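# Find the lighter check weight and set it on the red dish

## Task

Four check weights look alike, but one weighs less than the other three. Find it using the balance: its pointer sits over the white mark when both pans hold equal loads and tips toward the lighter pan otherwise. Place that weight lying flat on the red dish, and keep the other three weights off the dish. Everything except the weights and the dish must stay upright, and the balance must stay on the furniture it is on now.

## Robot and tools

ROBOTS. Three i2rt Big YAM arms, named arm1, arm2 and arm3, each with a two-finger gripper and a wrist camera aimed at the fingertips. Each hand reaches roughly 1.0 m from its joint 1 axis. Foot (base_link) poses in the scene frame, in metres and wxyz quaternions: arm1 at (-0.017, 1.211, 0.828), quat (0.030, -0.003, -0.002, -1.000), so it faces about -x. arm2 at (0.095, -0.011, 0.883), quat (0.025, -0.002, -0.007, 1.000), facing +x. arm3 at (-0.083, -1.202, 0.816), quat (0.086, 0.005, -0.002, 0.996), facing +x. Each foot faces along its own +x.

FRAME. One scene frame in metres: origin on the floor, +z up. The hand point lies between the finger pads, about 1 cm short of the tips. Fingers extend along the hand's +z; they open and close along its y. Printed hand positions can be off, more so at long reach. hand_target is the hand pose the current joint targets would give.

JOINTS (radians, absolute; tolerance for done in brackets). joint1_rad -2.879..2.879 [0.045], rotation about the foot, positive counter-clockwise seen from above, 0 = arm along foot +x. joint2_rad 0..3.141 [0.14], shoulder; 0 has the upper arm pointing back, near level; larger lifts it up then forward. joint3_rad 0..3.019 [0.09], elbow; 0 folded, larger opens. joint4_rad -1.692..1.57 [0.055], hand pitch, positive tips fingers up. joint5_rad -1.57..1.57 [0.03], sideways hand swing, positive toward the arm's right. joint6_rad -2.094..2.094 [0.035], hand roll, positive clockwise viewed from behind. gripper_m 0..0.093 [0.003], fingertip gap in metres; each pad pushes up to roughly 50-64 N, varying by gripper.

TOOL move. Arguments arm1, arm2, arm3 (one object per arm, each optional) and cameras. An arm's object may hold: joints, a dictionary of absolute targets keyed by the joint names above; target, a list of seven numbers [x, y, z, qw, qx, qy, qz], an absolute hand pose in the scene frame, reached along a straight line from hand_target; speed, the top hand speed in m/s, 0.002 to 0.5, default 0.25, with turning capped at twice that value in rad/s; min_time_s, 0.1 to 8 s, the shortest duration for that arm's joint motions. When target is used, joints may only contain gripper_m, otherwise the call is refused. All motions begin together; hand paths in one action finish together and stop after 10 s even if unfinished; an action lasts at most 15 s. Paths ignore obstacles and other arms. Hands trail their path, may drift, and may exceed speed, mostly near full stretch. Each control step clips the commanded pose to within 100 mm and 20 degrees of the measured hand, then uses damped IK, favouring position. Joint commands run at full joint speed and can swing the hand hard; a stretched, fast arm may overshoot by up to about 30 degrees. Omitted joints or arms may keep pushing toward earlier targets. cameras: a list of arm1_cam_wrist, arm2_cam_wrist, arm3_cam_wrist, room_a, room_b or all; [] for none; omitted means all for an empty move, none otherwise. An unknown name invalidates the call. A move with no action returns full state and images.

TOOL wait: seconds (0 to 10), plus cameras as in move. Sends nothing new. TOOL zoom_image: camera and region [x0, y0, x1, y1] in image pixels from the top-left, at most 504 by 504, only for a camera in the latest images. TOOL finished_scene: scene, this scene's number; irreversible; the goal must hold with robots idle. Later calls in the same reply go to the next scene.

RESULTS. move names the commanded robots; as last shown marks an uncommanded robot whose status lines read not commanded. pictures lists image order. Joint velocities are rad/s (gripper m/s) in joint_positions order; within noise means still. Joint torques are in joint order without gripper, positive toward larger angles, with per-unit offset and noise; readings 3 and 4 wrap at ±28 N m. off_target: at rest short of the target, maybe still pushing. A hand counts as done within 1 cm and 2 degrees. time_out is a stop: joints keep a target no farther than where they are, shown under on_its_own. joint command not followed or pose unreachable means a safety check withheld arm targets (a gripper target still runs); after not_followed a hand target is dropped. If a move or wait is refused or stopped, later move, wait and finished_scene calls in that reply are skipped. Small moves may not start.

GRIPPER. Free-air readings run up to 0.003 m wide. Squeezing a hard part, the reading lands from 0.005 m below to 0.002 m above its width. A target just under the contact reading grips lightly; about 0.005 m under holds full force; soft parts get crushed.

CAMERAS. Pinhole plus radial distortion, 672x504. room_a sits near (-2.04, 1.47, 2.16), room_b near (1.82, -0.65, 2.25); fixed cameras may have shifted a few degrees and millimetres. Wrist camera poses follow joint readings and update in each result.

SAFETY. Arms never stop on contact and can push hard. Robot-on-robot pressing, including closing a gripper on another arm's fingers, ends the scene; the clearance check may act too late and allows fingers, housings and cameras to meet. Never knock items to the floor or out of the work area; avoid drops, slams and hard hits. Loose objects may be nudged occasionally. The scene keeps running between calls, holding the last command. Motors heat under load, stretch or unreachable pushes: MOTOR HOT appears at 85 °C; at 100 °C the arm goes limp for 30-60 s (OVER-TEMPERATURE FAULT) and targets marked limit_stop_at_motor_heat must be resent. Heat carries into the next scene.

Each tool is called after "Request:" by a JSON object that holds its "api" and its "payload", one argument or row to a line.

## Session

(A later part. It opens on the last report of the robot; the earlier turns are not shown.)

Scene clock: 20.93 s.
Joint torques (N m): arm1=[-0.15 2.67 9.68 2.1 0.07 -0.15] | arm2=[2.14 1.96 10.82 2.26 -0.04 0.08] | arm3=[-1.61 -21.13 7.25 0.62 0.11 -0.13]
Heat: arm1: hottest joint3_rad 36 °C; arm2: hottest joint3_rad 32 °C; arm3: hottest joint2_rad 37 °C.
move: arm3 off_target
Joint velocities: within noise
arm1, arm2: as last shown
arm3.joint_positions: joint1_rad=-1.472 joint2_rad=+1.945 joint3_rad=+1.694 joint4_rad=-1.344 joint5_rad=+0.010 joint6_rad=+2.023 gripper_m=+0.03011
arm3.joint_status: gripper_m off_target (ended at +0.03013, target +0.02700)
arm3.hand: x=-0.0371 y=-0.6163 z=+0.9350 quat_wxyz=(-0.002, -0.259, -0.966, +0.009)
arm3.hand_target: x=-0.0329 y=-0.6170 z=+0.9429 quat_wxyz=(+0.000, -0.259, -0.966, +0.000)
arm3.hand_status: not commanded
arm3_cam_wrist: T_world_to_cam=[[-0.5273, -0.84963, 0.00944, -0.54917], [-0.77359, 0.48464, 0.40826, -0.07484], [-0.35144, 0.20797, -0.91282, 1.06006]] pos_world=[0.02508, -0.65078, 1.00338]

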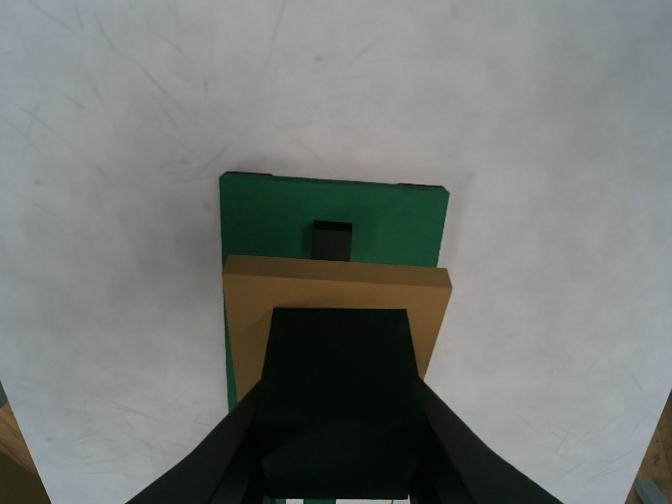

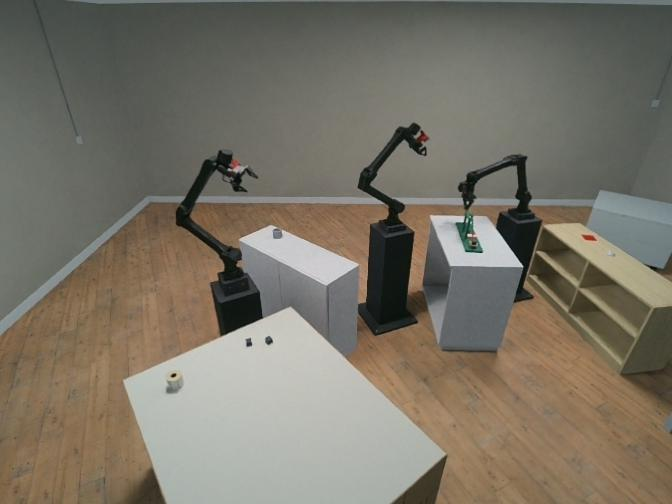

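Request:
{"api": "move", "payload": {
  "arm3": {"joints":{"gripper_m":0.024}}
}}

Request:
{"api": "move", "payload": {
  "arm3": {"target":[-0.033,-0.625,1.06,0,0.2588,0.966,0],"speed":0.15},
  "cameras": ["arm2_cam_wrist","room_b"]
}}

Scene clock: 21.43 s.
Joint torques (N m): arm1=[-0.03 2.67 9.78 2.04 0.08 -0.12] | arm2=[2.32 2.02 10.82 2.28 -0.04 0.08] | arm3=[-1.49 -21.07 7.24 0.62 0.11 -0.12]
Heat: arm1: hottest joint3_rad 36 °C; arm2: hottest joint3_rad 32 °C; arm3: hottest joint2_rad 37 °C.
move: arm3 off_target
Joint velocities: within noise
arm1, arm2: as last shown
arm3.joint_positions: joint1_rad=-1.472 joint2_rad=+1.945 joint3_rad=+1.694 joint4_rad=-1.344 joint5_rad=+0.010 joint6_rad=+2.023 gripper_m=+0.03008
arm3.joint_status: gripper_m off_target (ended at +0.03009, target +0.02400)
arm3.hand: x=-0.0371 y=-0.6163 z=+0.9350 quat_wxyz=(-0.002, -0.259, -0.966, +0.009)
arm3.hand_target: x=-0.0329 y=-0.6170 z=+0.9429 quat_wxyz=(+0.000, -0.259, -0.966, +0.000)
arm3.hand_status: not commanded
pictures: none

Scene clock: 23.03 s.
Joint torques (N m): arm1=[-0.09 2.78 9.72 2.25 0.1 -0.11] | arm2=[2.32 1.9 10.78 2.29 -0.04 0.09] | arm3=[-1.44 -19.37 11.62 0.01 0.11 -0.13]
Heat: arm1: hottest joint3_rad 36 °C; arm2: hottest joint3_rad 32 °C; arm3: hottest joint2_rad 37 °C.
move: arm3 off_target
Joint velocities: within noise
arm1, arm2: as last shown
arm3.joint_positions: joint1_rad=-1.472 joint2_rad=+1.874 joint3_rad=+1.863 joint4_rad=-1.610 joint5_rad=+0.010 joint6_rad=+2.023 gripper_m=+0.03008
arm3.joint_status: not commanded
arm3.hand: x=-0.0375 y=-0.6354 z=+1.0385 quat_wxyz=(-0.005, -0.259, -0.966, +0.023)
arm3.hand_target: x=-0.0330 y=-0.6261 z=+1.0600 quat_wxyz=(+0.000, -0.259, -0.966, +0.000)
arm3.hand_status: off_target (0.024 m and 2.7 deg from the pose sent, 0.125 m and 1.0 deg at the start)
arm2_cam_wrist: T_world_to_cam=[[-0.98975, -0.01461, -0.14204, 0.30635], [0.04627, 0.90827, -0.41583, 0.82221], [0.13509, -0.41814, -0.89828, 1.22648]] pos_world=[0.09948, -0.22947, 1.48713]

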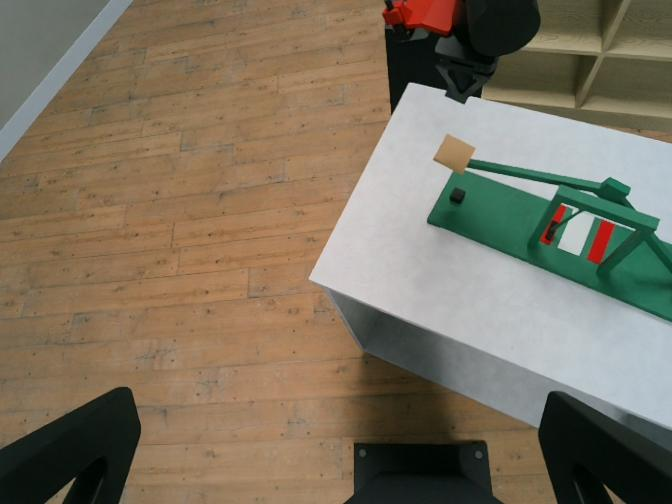

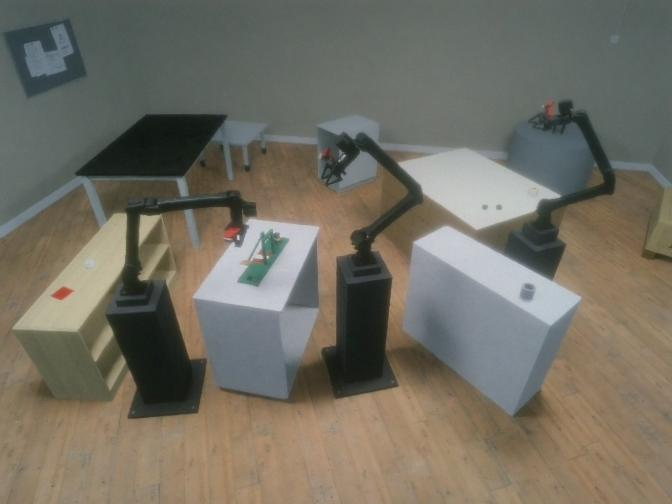

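Request:
{"api": "move", "payload": {
  "arm3": {"joints":{"joint1_rad":1.15,"joint2_rad":1.95,"joint3_rad":1.9,"joint4_rad":-1.53,"joint5_rad":0,"joint6_rad":0},"min_time_s":2.8},
  "cameras": ["arm3_cam_wrist","room_b","room_a"]
}}

Scene clock: 27.23 s.
Joint torques (N m): arm1=[0.03 3.19 9.74 2.06 0.13 -0.14] | arm2=[2.32 1.96 10.85 2.3 -0.04 0.07] | arm3=[-1.03 -17.9 10.73 0.8 0.13 -0.12]
Heat: arm1: hottest joint3_rad 37 °C; arm2: hottest joint3_rad 33 °C; arm3: hottest joint2_rad 38 °C.
move: arm3 done
Joint velocities: within noise
arm1, arm2: as last shown
arm3.joint_positions: joint1_rad=+1.151 joint2_rad=+1.922 joint3_rad=+1.863 joint4_rad=-1.539 joint5_rad=-0.002 joint6_rad=+0.009 gripper_m=+0.03008
arm3.joint_status: all done
arm3.hand: x=-0.4108 y=-1.6927 z=+1.0087 quat_wxyz=(-0.010, +0.884, +0.466, +0.010)
arm3.hand_target: x=-0.4194 y=-1.7037 z=+1.0066 quat_wxyz=(-0.007, +0.883, +0.470, +0.001)
arm3.hand_status: not commanded
pictures: arm3_cam_wrist, room_a, room_b
arm3_cam_wrist: T_world_to_cam=[[-0.80749, 0.58987, 0.00399, 0.66549], [0.53104, 0.72398, 0.44028, 1.0365], [0.25682, 0.35764, -0.89785, 1.70798]] pos_world=[-0.45169, -1.7538, 1.07451]

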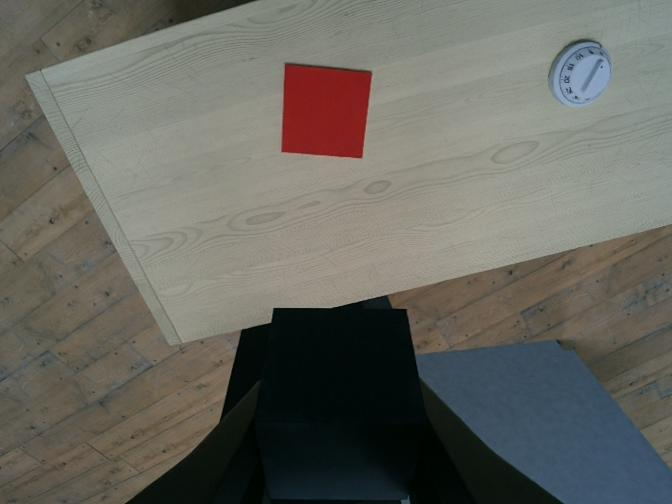

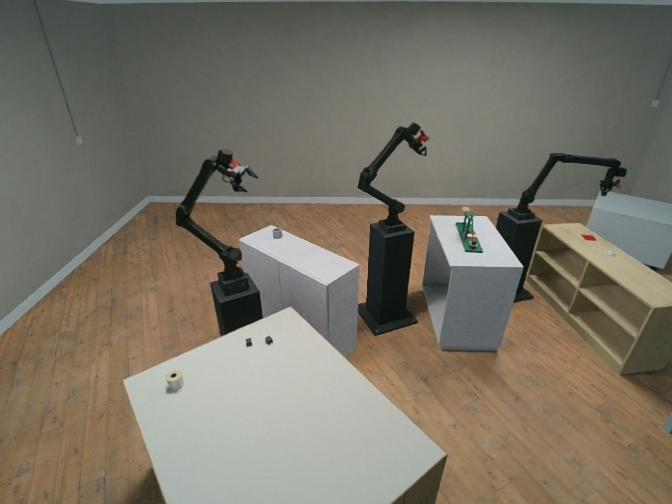

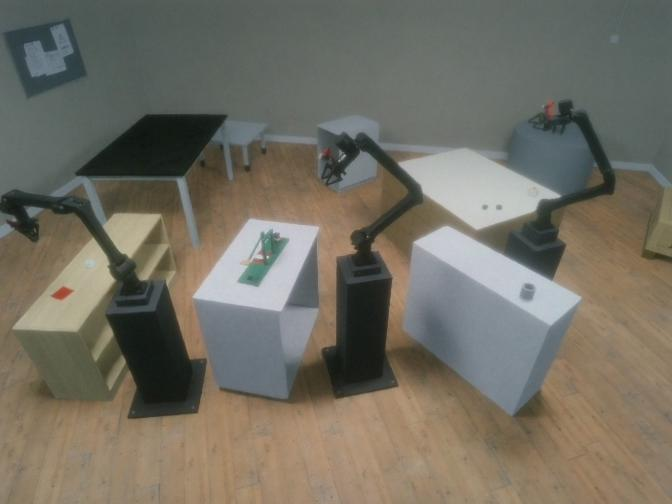

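Request:
{"api": "move", "payload": {
  "arm3": {"target":[-0.423,-1.727,0.745,0,0.884,0.467,0],"speed":0.28},
  "cameras": ["arm3_cam_wrist","room_a"]
}}

Request:
{"api": "zoom_image", "payload": {
  "camera": "room_a",
  "region": [560, 190, 620, 250]
}}

Scene clock: 29.37 s.
Joint torques (N m): arm1=[-0.5 2.73 9.81 2.11 0.09 -0.12] | arm2=[1.96 1.96 10.8 2.24 -0.04 0.07] | arm3=[-0.85 -20.78 8.27 0.84 -0.05 0.05]
Heat: arm1: hottest joint3_rad 37 °C; arm2: hottest joint3_rad 33 °C; arm3: hottest joint2_rad 38 °C.
move: arm3 off_target
Joint velocities: within noise
arm1.joint_positions: joint1_rad=+0.776 joint2_rad=+0.602 joint3_rad=+1.507 joint4_rad=-1.261 joint5_rad=+0.098 joint6_rad=+0.607 gripper_m=+0.09396
arm1.joint_status: not commanded
arm1.hand: x=-0.1701 y=+1.0659 z=+1.4453 quat_wxyz=(-0.349, -0.815, -0.066, +0.457)
arm1.hand_target: x=-0.1672 y=+1.0691 z=+1.4583 quat_wxyz=(-0.357, -0.807, -0.065, +0.466)
arm1.hand_status: not commanded
arm2: as last shown
arm3.joint_positions: joint1_rad=+1.161 joint2_rad=+2.212 joint3_rad=+1.622 joint4_rad=-0.993 joint5_rad=-0.008 joint6_rad=+0.015 gripper_m=+0.03008
arm3.joint_status: not commanded
arm3.hand: x=-0.4223 y=-1.7174 z=+0.7493 quat_wxyz=(-0.004, +0.884, +0.468, +0.004)
arm3.hand_target: x=-0.4228 y=-1.7267 z=+0.7450 quat_wxyz=(+0.000, +0.884, +0.467, +0.000)
arm3.hand_status: off_target (0.011 m and 0.7 deg from the pose sent, 0.266 m and 1.6 deg at the start)
arm3_cam_wrist: T_world_to_cam=[[-0.8095, 0.58712, -0.00305, 0.67158], [0.5299, 0.73282, 0.42683, 1.19944], [0.25283, 0.3439, -0.90433, 1.4664]] pos_world=[-0.46269, -1.77756, 0.8162]

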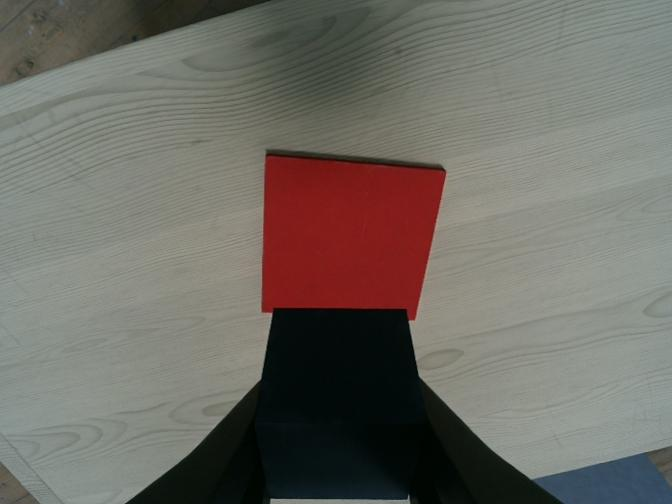

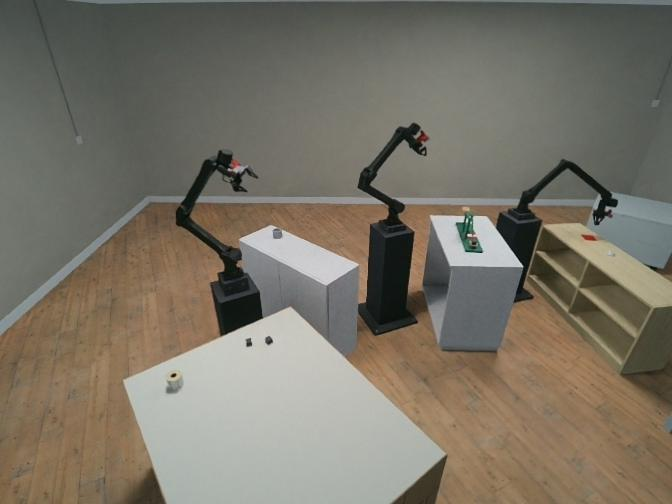

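Scaled by 8.400 from the camera's image (finer frame: 960x720).

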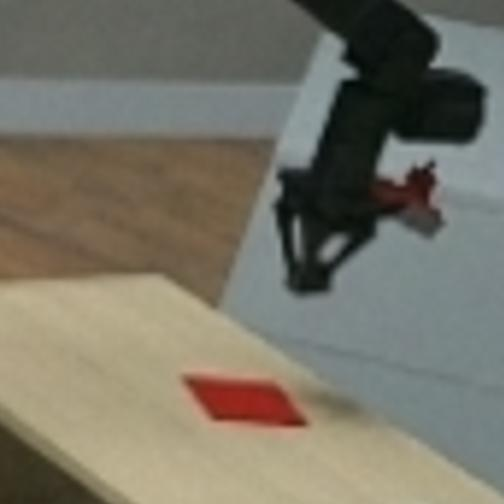

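Request:
{"api": "move", "payload": {
  "arm3": {"target":[-0.419,-1.717,0.664,0,0.884,0.467,0],"speed":0.15},
  "cameras": ["arm3_cam_wrist","room_a"]
}}

Request:
{"api": "zoom_image", "payload": {
  "camera": "room_a",
  "region": [560, 190, 620, 250]
}}

Scene clock: 31.27 s.
Joint torques (N m): arm1=[-0.26 2.78 9.66 2.04 0.09 -0.14] | arm2=[2.32 2.08 10.81 2.26 -0.03 0.06] | arm3=[-1.03 -20.84 6.82 0.85 -0.05 0.03]
Heat: arm1: hottest joint3_rad 37 °C; arm2: hottest joint3_rad 34 °C; arm3: hottest joint2_rad 38 °C.
move: arm3 done
Joint velocities: within noise
arm1: as last shown
arm2.joint_positions: joint1_rad=+1.689 joint2_rad=+0.603 joint3_rad=+1.379 joint4_rad=-1.472 joint5_rad=-0.031 joint6_rad=+0.148 gripper_m=+0.09397
arm2.joint_status: not commanded
arm2.hand: x=+0.1126 y=-0.2289 z=+1.3897 quat_wxyz=(+0.335, +0.664, +0.620, -0.249)
arm2.hand_target: x=+0.1147 y=-0.2282 z=+1.4015 quat_wxyz=(+0.348, +0.656, +0.619, -0.256)
arm2.hand_status: not commanded
arm3.joint_positions: joint1_rad=+1.161 joint2_rad=+2.323 joint3_rad=+1.585 joint4_rad=-0.834 joint5_rad=-0.008 joint6_rad=+0.015 gripper_m=+0.03008
arm3.joint_status: not commanded
arm3.hand: x=-0.4204 y=-1.7131 z=+0.6724 quat_wxyz=(-0.001, +0.884, +0.468, +0.000)
arm3.hand_target: x=-0.4189 y=-1.7167 z=+0.6640 quat_wxyz=(+0.000, +0.884, +0.467, +0.000)
arm3.hand_status: done (0.009 m and 0.2 deg from the pose sent, 0.085 m and 0.7 deg at the start)
arm3_cam_wrist: T_world_to_cam=[[-0.80963, 0.58692, -0.00352, 0.6702], [0.53233, 0.73682, 0.4168, 1.24273], [0.24723, 0.33559, -0.90899, 1.38154]] pos_world=[-0.46048, -1.77265, 0.74019]

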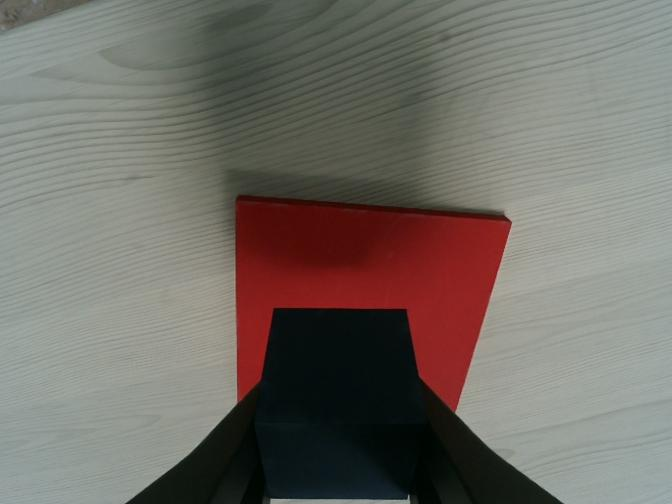

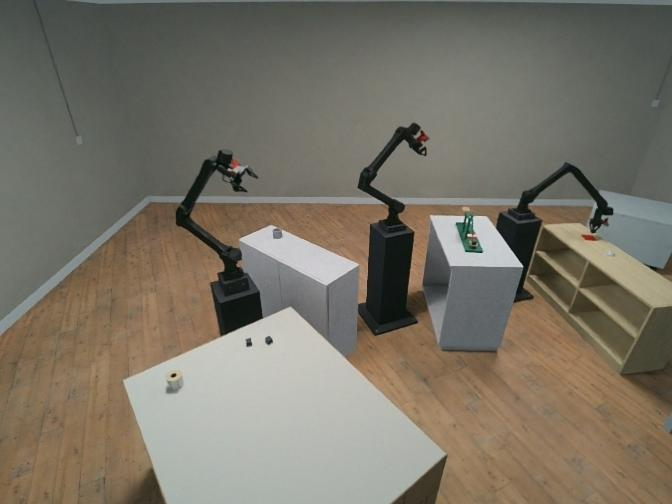

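Scaled by 8.400 from the camera's image (finer frame: 960x720).

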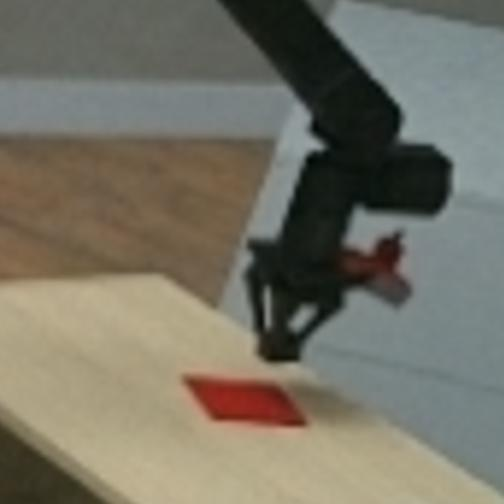

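Request:
{"api": "move", "payload": {
  "arm3": {"target":[-0.417,-1.702,0.63,0,0.884,0.467,0],"speed":0.1},
  "cameras": ["arm3_cam_wrist","room_a"]
}}

Request:
{"api": "zoom_image", "payload": {
  "camera": "room_a",
  "region": [560, 190, 620, 250]
}}

Scene clock: 32.67 s.
Joint torques (N m): arm1=[-0.38 3.02 9.8 2.14 0.1 -0.17] | arm2=[2.32 1.79 10.84 2.26 -0.03 0.09] | arm3=[-1.9 -20.07 5.82 0.92 -0.05 -0.08]
Heat: arm1: hottest joint3_rad 38 °C; arm2: hottest joint3_rad 34 °C; arm3: hottest joint2_rad 38 °C.
move: arm3 off_target
Joint velocities: within noise
arm1, arm2: as last shown
arm3.joint_positions: joint1_rad=+1.161 joint2_rad=+2.352 joint3_rad=+1.551 joint4_rad=-0.753 joint5_rad=-0.008 joint6_rad=+0.015 gripper_m=+0.03008
arm3.joint_status: not commanded
arm3.hand: x=-0.4173 y=-1.7078 z=+0.6460 quat_wxyz=(+0.003, +0.884, +0.468, -0.008)
arm3.hand_target: x=-0.4167 y=-1.7016 z=+0.6303 quat_wxyz=(+0.000, +0.884, +0.467, +0.000)
arm3.hand_status: off_target (0.017 m and 1.0 deg from the pose sent, 0.044 m and 0.2 deg at the start)
arm3_cam_wrist: T_world_to_cam=[[-0.80973, 0.58678, -0.00436, 0.66985], [0.53609, 0.74277, 0.40112, 1.2701], [0.23861, 0.32246, -0.91602, 1.3334]] pos_world=[-0.45666, -1.76642, 0.71488]

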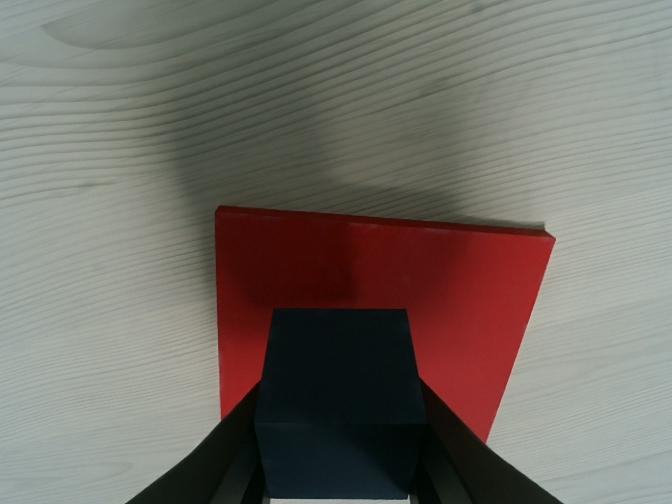

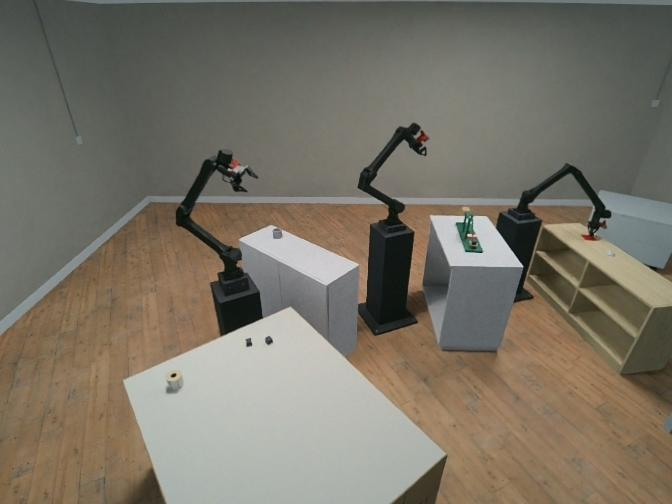

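Scaled by 8.400 from the camera's image (finer frame: 960x720).

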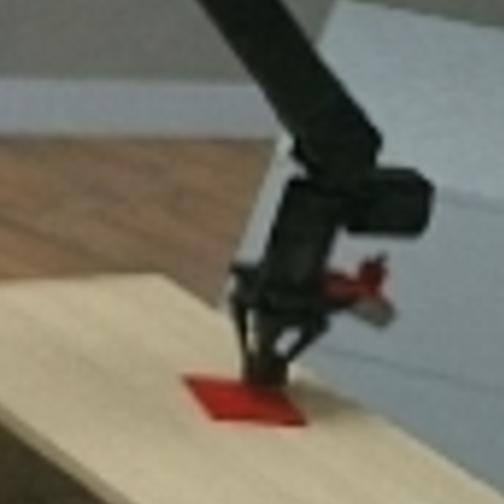

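Request:
{"api": "move", "payload": {
  "arm3": {"target":[-0.414,-1.686,0.615,0,0.884,0.467,0],"speed":0.08},
  "cameras": ["arm3_cam_wrist","room_a"]
}}

Request:
{"api": "zoom_image", "payload": {
  "camera": "room_a",
  "region": [560, 190, 620, 250]
}}

Scene clock: 34.07 s.
Joint torques (N m): arm1=[-0.32 2.78 9.77 2.02 0.07 -0.15] | arm2=[2.02 1.85 10.84 2.26 -0.04 0.08] | arm3=[-2.02 -19.6 5.19 0.99 -0.01 -0.12]
Heat: arm1: hottest joint3_rad 38 °C; arm2: hottest joint3_rad 34 °C; arm3: hottest joint2_rad 38 °C.
move: arm3 off_target
Joint velocities: within noise
arm1, arm2: as last shown
arm3.joint_positions: joint1_rad=+1.152 joint2_rad=+2.352 joint3_rad=+1.504 joint4_rad=-0.700 joint5_rad=-0.009 joint6_rad=+0.010 gripper_m=+0.03007
arm3.joint_status: not commanded
arm3.hand: x=-0.4155 y=-1.6954 z=+0.6340 quat_wxyz=(+0.005, +0.885, +0.466, -0.011)
arm3.hand_target: x=-0.4136 y=-1.6855 z=+0.6155 quat_wxyz=(+0.000, +0.884, +0.467, +0.000)
arm3.hand_status: off_target (0.021 m and 1.4 deg from the pose sent, 0.038 m and 1.0 deg at the start)
arm3_cam_wrist: T_world_to_cam=[[-0.80734, 0.59006, -0.00563, 0.67129], [0.54034, 0.74307, 0.39482, 1.27099], [0.23715, 0.31571, -0.91874, 1.30777]] pos_world=[-0.45495, -1.75341, 0.70347]

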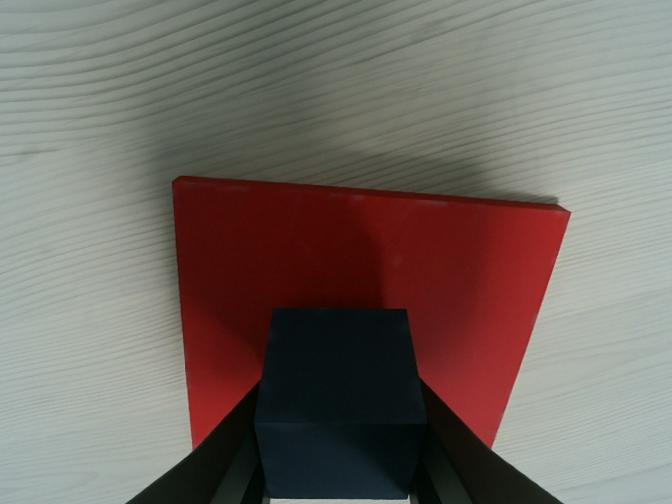

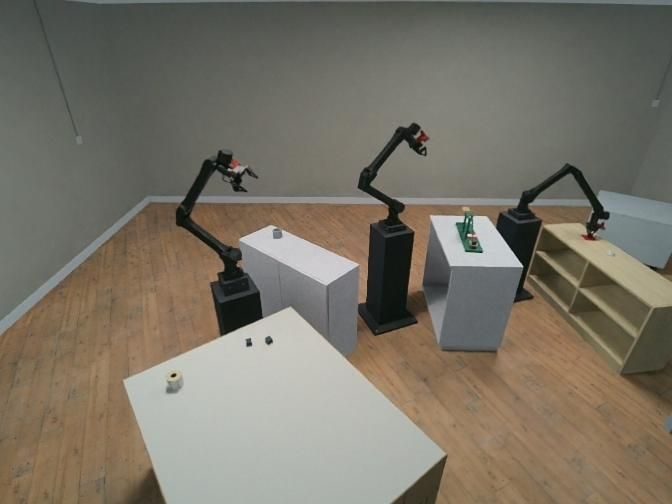

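Scaled by 8.400 from the camera's image (finer frame: 960x720).

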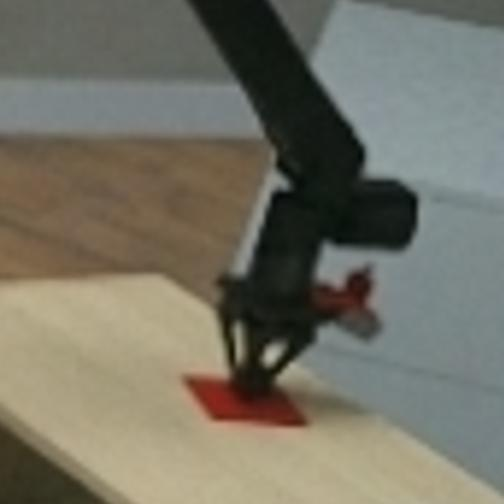

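Request:
{"api": "move", "payload": {
  "arm3": {"target":[-0.414,-1.686,0.604,0,0.884,0.467,0],"speed":0.05},
  "cameras": ["arm3_cam_wrist"]
}}

Scene clock: 35.13 s.
Joint torques (N m): arm1=[-0.44 3.55 9.84 2.22 0.09 -0.12] | arm2=[2.2 1.9 10.81 2.24 -0.03 0.07] | arm3=[-1.96 -18.32 5.46 1.17 -0.01 -0.13]
Heat: arm1: hottest joint3_rad 38 °C; arm2: hottest joint3_rad 34 °C; arm3: hottest joint2_rad 38 °C.
move: arm3 off_target
Joint velocities: within noise
arm1, arm2: as last shown
arm3.joint_positions: joint1_rad=+1.152 joint2_rad=+2.352 joint3_rad=+1.504 joint4_rad=-0.687 joint5_rad=-0.009 joint6_rad=+0.009 gripper_m=+0.03007
arm3.joint_status: not commanded
arm3.hand: x=-0.4172 y=-1.6978 z=+0.6336 quat_wxyz=(+0.008, +0.884, +0.467, -0.016)
arm3.hand_target: x=-0.4132 y=-1.6850 z=+0.6052 quat_wxyz=(+0.000, +0.884, +0.467, +0.000)
arm3.hand_status: off_target (0.032 m and 2.0 deg from the pose sent, 0.032 m and 1.4 deg at the start)
arm3_cam_wrist: T_world_to_cam=[[-0.80789, 0.5893, -0.00612, 0.67015], [0.54223, 0.74735, 0.38399, 1.28867], [0.23086, 0.30691, -0.92332, 1.29382]] pos_world=[-0.45604, -1.75509, 0.70386]

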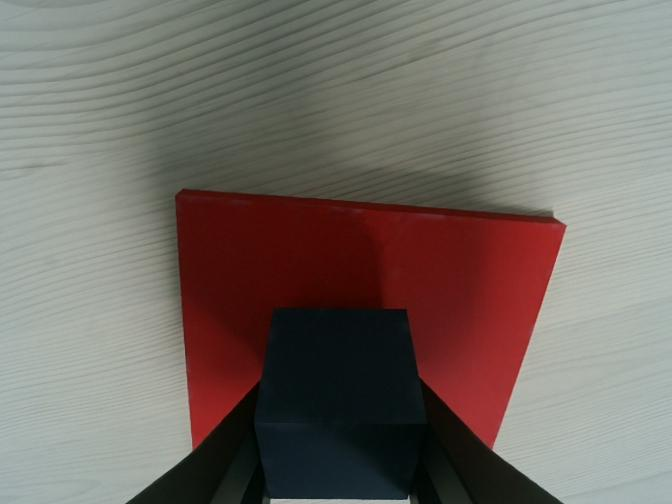

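Request:
{"api": "move", "payload": {
  "arm3": {"target":[-0.412,-1.684,0.594,0,0.884,0.467,0],"speed":0.05},
  "cameras": ["arm3_cam_wrist","room_a"]
}}

Request:
{"api": "zoom_image", "payload": {
  "camera": "room_a",
  "region": [570, 210, 610, 250]
}}

Scene clock: 36.33 s.
Joint torques (N m): arm1=[-0.21 2.78 9.83 2.13 0.11 -0.14] | arm2=[2.2 1.96 10.82 2.24 -0.03 0.07] | arm3=[-1.85 -17.38 4.93 1.31 -0.01 -0.11]
Heat: arm1: hottest joint3_rad 38 °C; arm2: hottest joint3_rad 34 °C; arm3: hottest joint2_rad 38 °C.
move: arm3 off_target
Joint velocities: within noise
arm1, arm2: as last shown
arm3.joint_positions: joint1_rad=+1.152 joint2_rad=+2.353 joint3_rad=+1.504 joint4_rad=-0.671 joint5_rad=-0.009 joint6_rad=+0.009 gripper_m=+0.03007
arm3.joint_status: not commanded
arm3.hand: x=-0.4194 y=-1.7011 z=+0.6336 quat_wxyz=(+0.012, +0.884, +0.467, -0.023)
arm3.hand_target: x=-0.4108 y=-1.6824 z=+0.5963 quat_wxyz=(+0.000, +0.884, +0.467, +0.000)
arm3.hand_status: off_target (0.044 m and 3.0 deg from the pose sent, 0.042 m and 2.0 deg at the start)
arm3_cam_wrist: T_world_to_cam=[[-0.80803, 0.5891, -0.00678, 0.67033], [0.54557, 0.75257, 0.36876, 1.31233], [0.22234, 0.29427, -0.9295, 1.27417]] pos_world=[-0.45762, -1.75747, 0.70494]

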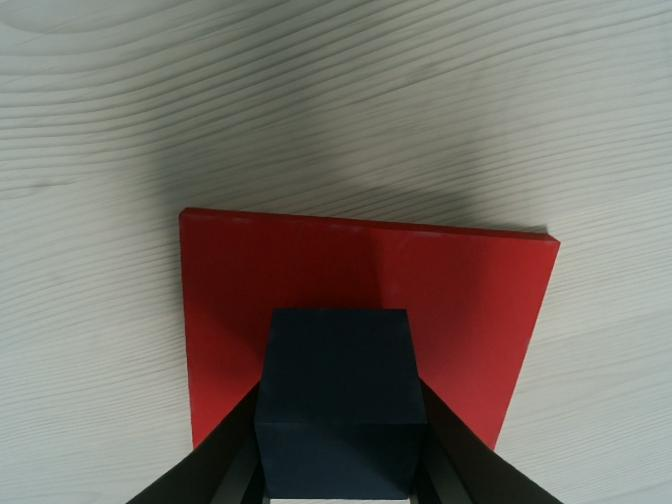

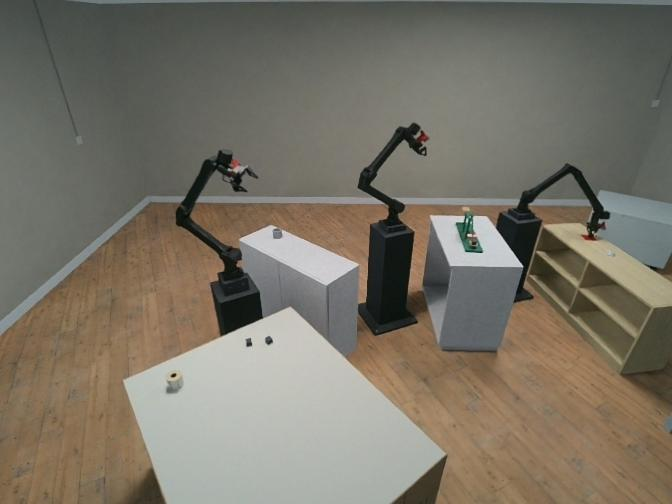

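Scaled by 12.600 from the camera's image (finer frame: 960x720).

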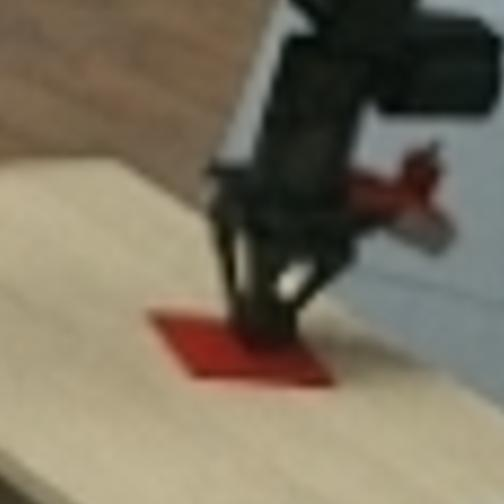

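Request:
{"api": "move", "payload": {
  "arm3": {"target":[-0.416,-1.692,0.622,0,0.884,0.467,0],"speed":0.08}
}}

Request:
{"api": "move", "payload": {
  "arm3": {"joints":{"gripper_m":0.06}}
}}

Request:
{"api": "move", "payload": {
  "arm3": {"target":[-0.418,-1.692,0.77,0,0.884,0.467,0],"speed":0.15},
  "cameras": ["all"]
}}

Request:
{"api": "zoom_image", "payload": {
  "camera": "room_b",
  "region": [220, 210, 320, 310]
}}

Scene clock: 37.60 s.
Joint torques (N m): arm1=[-0.44 3.08 9.7 2.07 0.12 -0.14] | arm2=[2.37 2.02 10.76 2.29 -0.04 0.08] | arm3=[-1.73 -19.9 6.72 0.14 0 -0.09]
Heat: arm1: hottest joint3_rad 38 °C; arm2: hottest joint3_rad 35 °C; arm3: hottest joint2_rad 38 °C.
move: arm3 off_target
Joint velocities: within noise
arm1, arm2: as last shown
arm3.joint_positions: joint1_rad=+1.152 joint2_rad=+2.353 joint3_rad=+1.504 joint4_rad=-0.700 joint5_rad=-0.009 joint6_rad=+0.009 gripper_m=+0.03007
arm3.joint_status: not commanded
arm3.hand: x=-0.4154 y=-1.6951 z=+0.6333 quat_wxyz=(+0.005, +0.884, +0.467, -0.010)
arm3.hand_target: x=-0.4159 y=-1.6917 z=+0.6222 quat_wxyz=(+0.000, +0.884, +0.467, +0.000)
arm3.hand_status: off_target (0.012 m and 1.3 deg from the pose sent, 0.015 m and 3.0 deg at the start)
pictures: none

Scene clock: 38.23 s.
Joint torques (N m): arm1=[-0.56 2.78 9.66 1.96 0.11 -0.13] | arm2=[2.14 1.96 10.84 2.26 -0.02 0.08] | arm3=[-1.61 -19.84 6.71 0.28 -0.01 -0.1]
Heat: arm1: hottest joint3_rad 38 °C; arm2: hottest joint3_rad 35 °C; arm3: hottest joint2_rad 38 °C.
move: arm3 done
Joint velocities: within noise
arm1, arm2: as last shown
arm3.joint_positions: joint1_rad=+1.152 joint2_rad=+2.353 joint3_rad=+1.504 joint4_rad=-0.705 joint5_rad=-0.009 joint6_rad=+0.009 gripper_m=+0.05984
arm3.joint_status: all done
arm3.hand: x=-0.4147 y=-1.6941 z=+0.6333 quat_wxyz=(+0.004, +0.884, +0.467, -0.008)
arm3.hand_target: x=-0.4159 y=-1.6918 z=+0.6223 quat_wxyz=(+0.000, +0.884, +0.467, +0.000)
arm3.hand_status: not commanded
pictures: none

Scene clock: 39.97 s.
Joint torques (N m): arm1=[-0.21 2.78 9.77 2.13 0.11 -0.12] | arm2=[2.2 1.9 10.85 2.29 -0.03 0.08] | arm3=[-1.96 -21.6 7.88 0.25 0.01 -0.13]
Heat: arm1: hottest joint3_rad 38 °C; arm2: hottest joint3_rad 35 °C; arm3: hottest joint2_rad 39 °C.
move: arm3 off_target
Joint velocities: within noise
arm1.joint_positions: joint1_rad=+0.776 joint2_rad=+0.602 joint3_rad=+1.507 joint4_rad=-1.261 joint5_rad=+0.098 joint6_rad=+0.607 gripper_m=+0.09396
arm1.joint_status: not commanded
arm1.hand: x=-0.1701 y=+1.0659 z=+1.4453 quat_wxyz=(-0.349, -0.815, -0.066, +0.457)
arm1.hand_target: x=-0.1672 y=+1.0691 z=+1.4583 quat_wxyz=(-0.357, -0.807, -0.065, +0.466)
arm1.hand_status: not commanded
arm2: as last shown
arm3.joint_positions: joint1_rad=+1.150 joint2_rad=+2.135 joint3_rad=+1.504 joint4_rad=-0.963 joint5_rad=-0.009 joint6_rad=+0.007 gripper_m=+0.05992
arm3.joint_status: not commanded
arm3.hand: x=-0.4094 y=-1.6865 z=+0.7578 quat_wxyz=(-0.006, +0.885, +0.466, +0.010)
arm3.hand_target: x=-0.4179 y=-1.6917 z=+0.7700 quat_wxyz=(+0.000, +0.884, +0.467, +0.000)
arm3.hand_status: off_target (0.016 m and 1.3 deg from the pose sent, 0.137 m and 1.0 deg at the start)
pictures: arm1_cam_wrist, arm2_cam_wrist, arm3_cam_wrist, room_a, room_b
arm1_cam_wrist: T_world_to_cam=[[-0.42556, 0.75561, -0.49795, -0.15913], [0.81571, 0.08205, -0.57262, 0.91838], [-0.39182, -0.64986, -0.65127, 1.65793]] pos_world=[-0.16724, 1.12232, 1.5264]
arm2_cam_wrist: T_world_to_cam=[[-0.98975, -0.01461, -0.14204, 0.30635], [0.04627, 0.90827, -0.41583, 0.82221], [0.13509, -0.41814, -0.89828, 1.22648]] pos_world=[0.09948, -0.22947, 1.48713]
arm3_cam_wrist: T_world_to_cam=[[-0.80739, 0.59001, -0.00387, 0.67032], [0.5294, 0.7273, 0.43676, 1.14938], [0.26051, 0.35059, -0.89957, 1.47107]] pos_world=[-0.4505, -1.74718, 0.82391]

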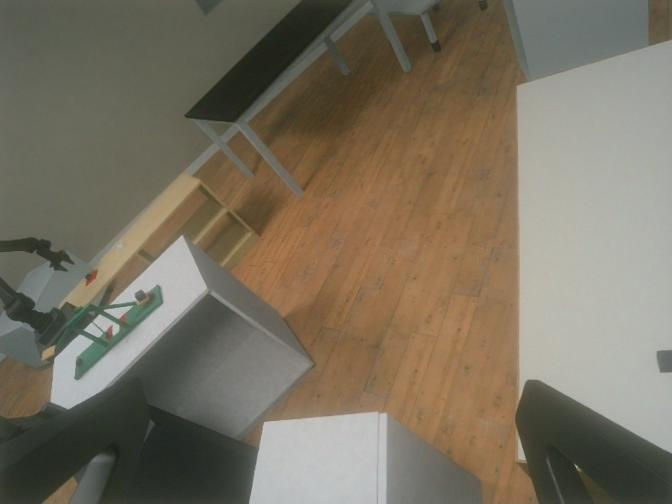

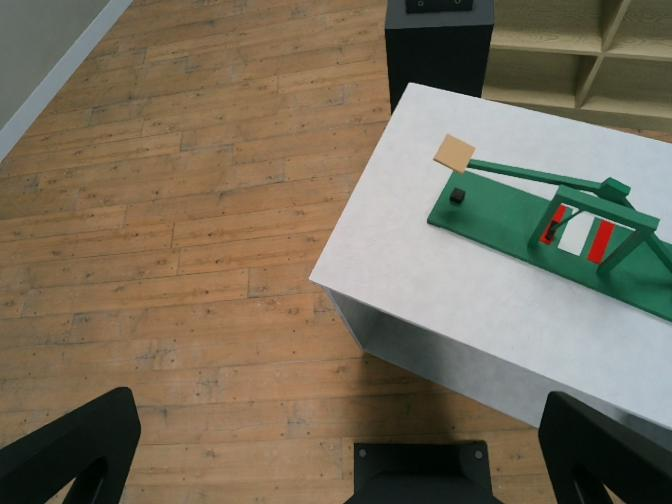

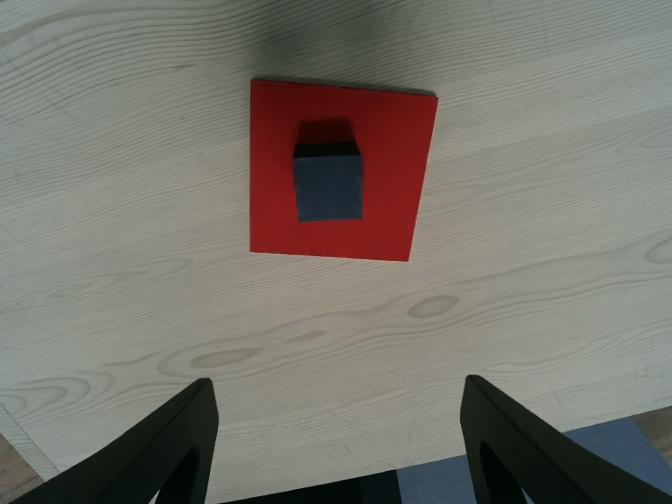

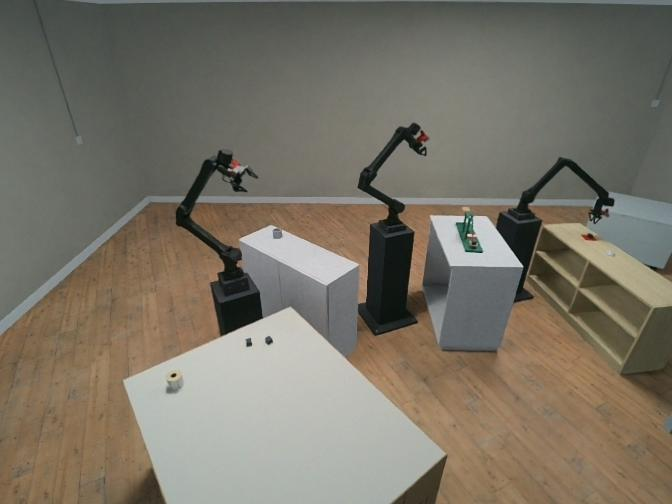

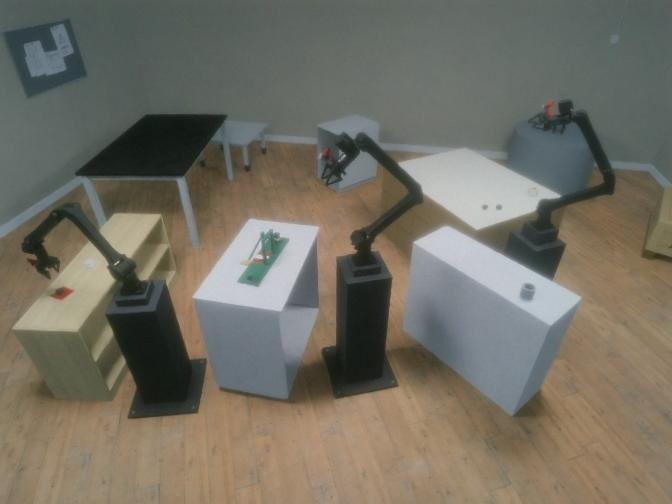

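Scaled by 5.040 from the camera's image (finer frame: 960x720).

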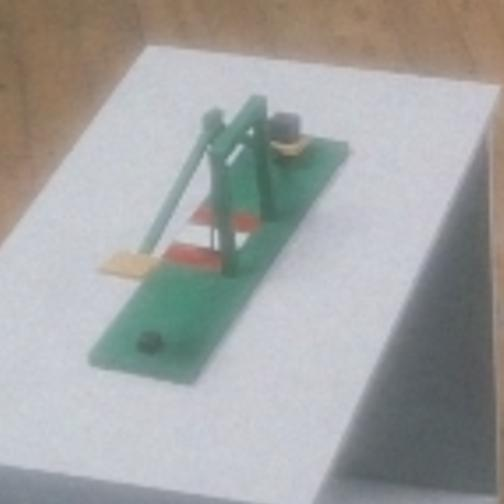

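Request:
{"api": "finished_scene", "payload": {
  "scene": 2
}}

The scene is finished: the task was done.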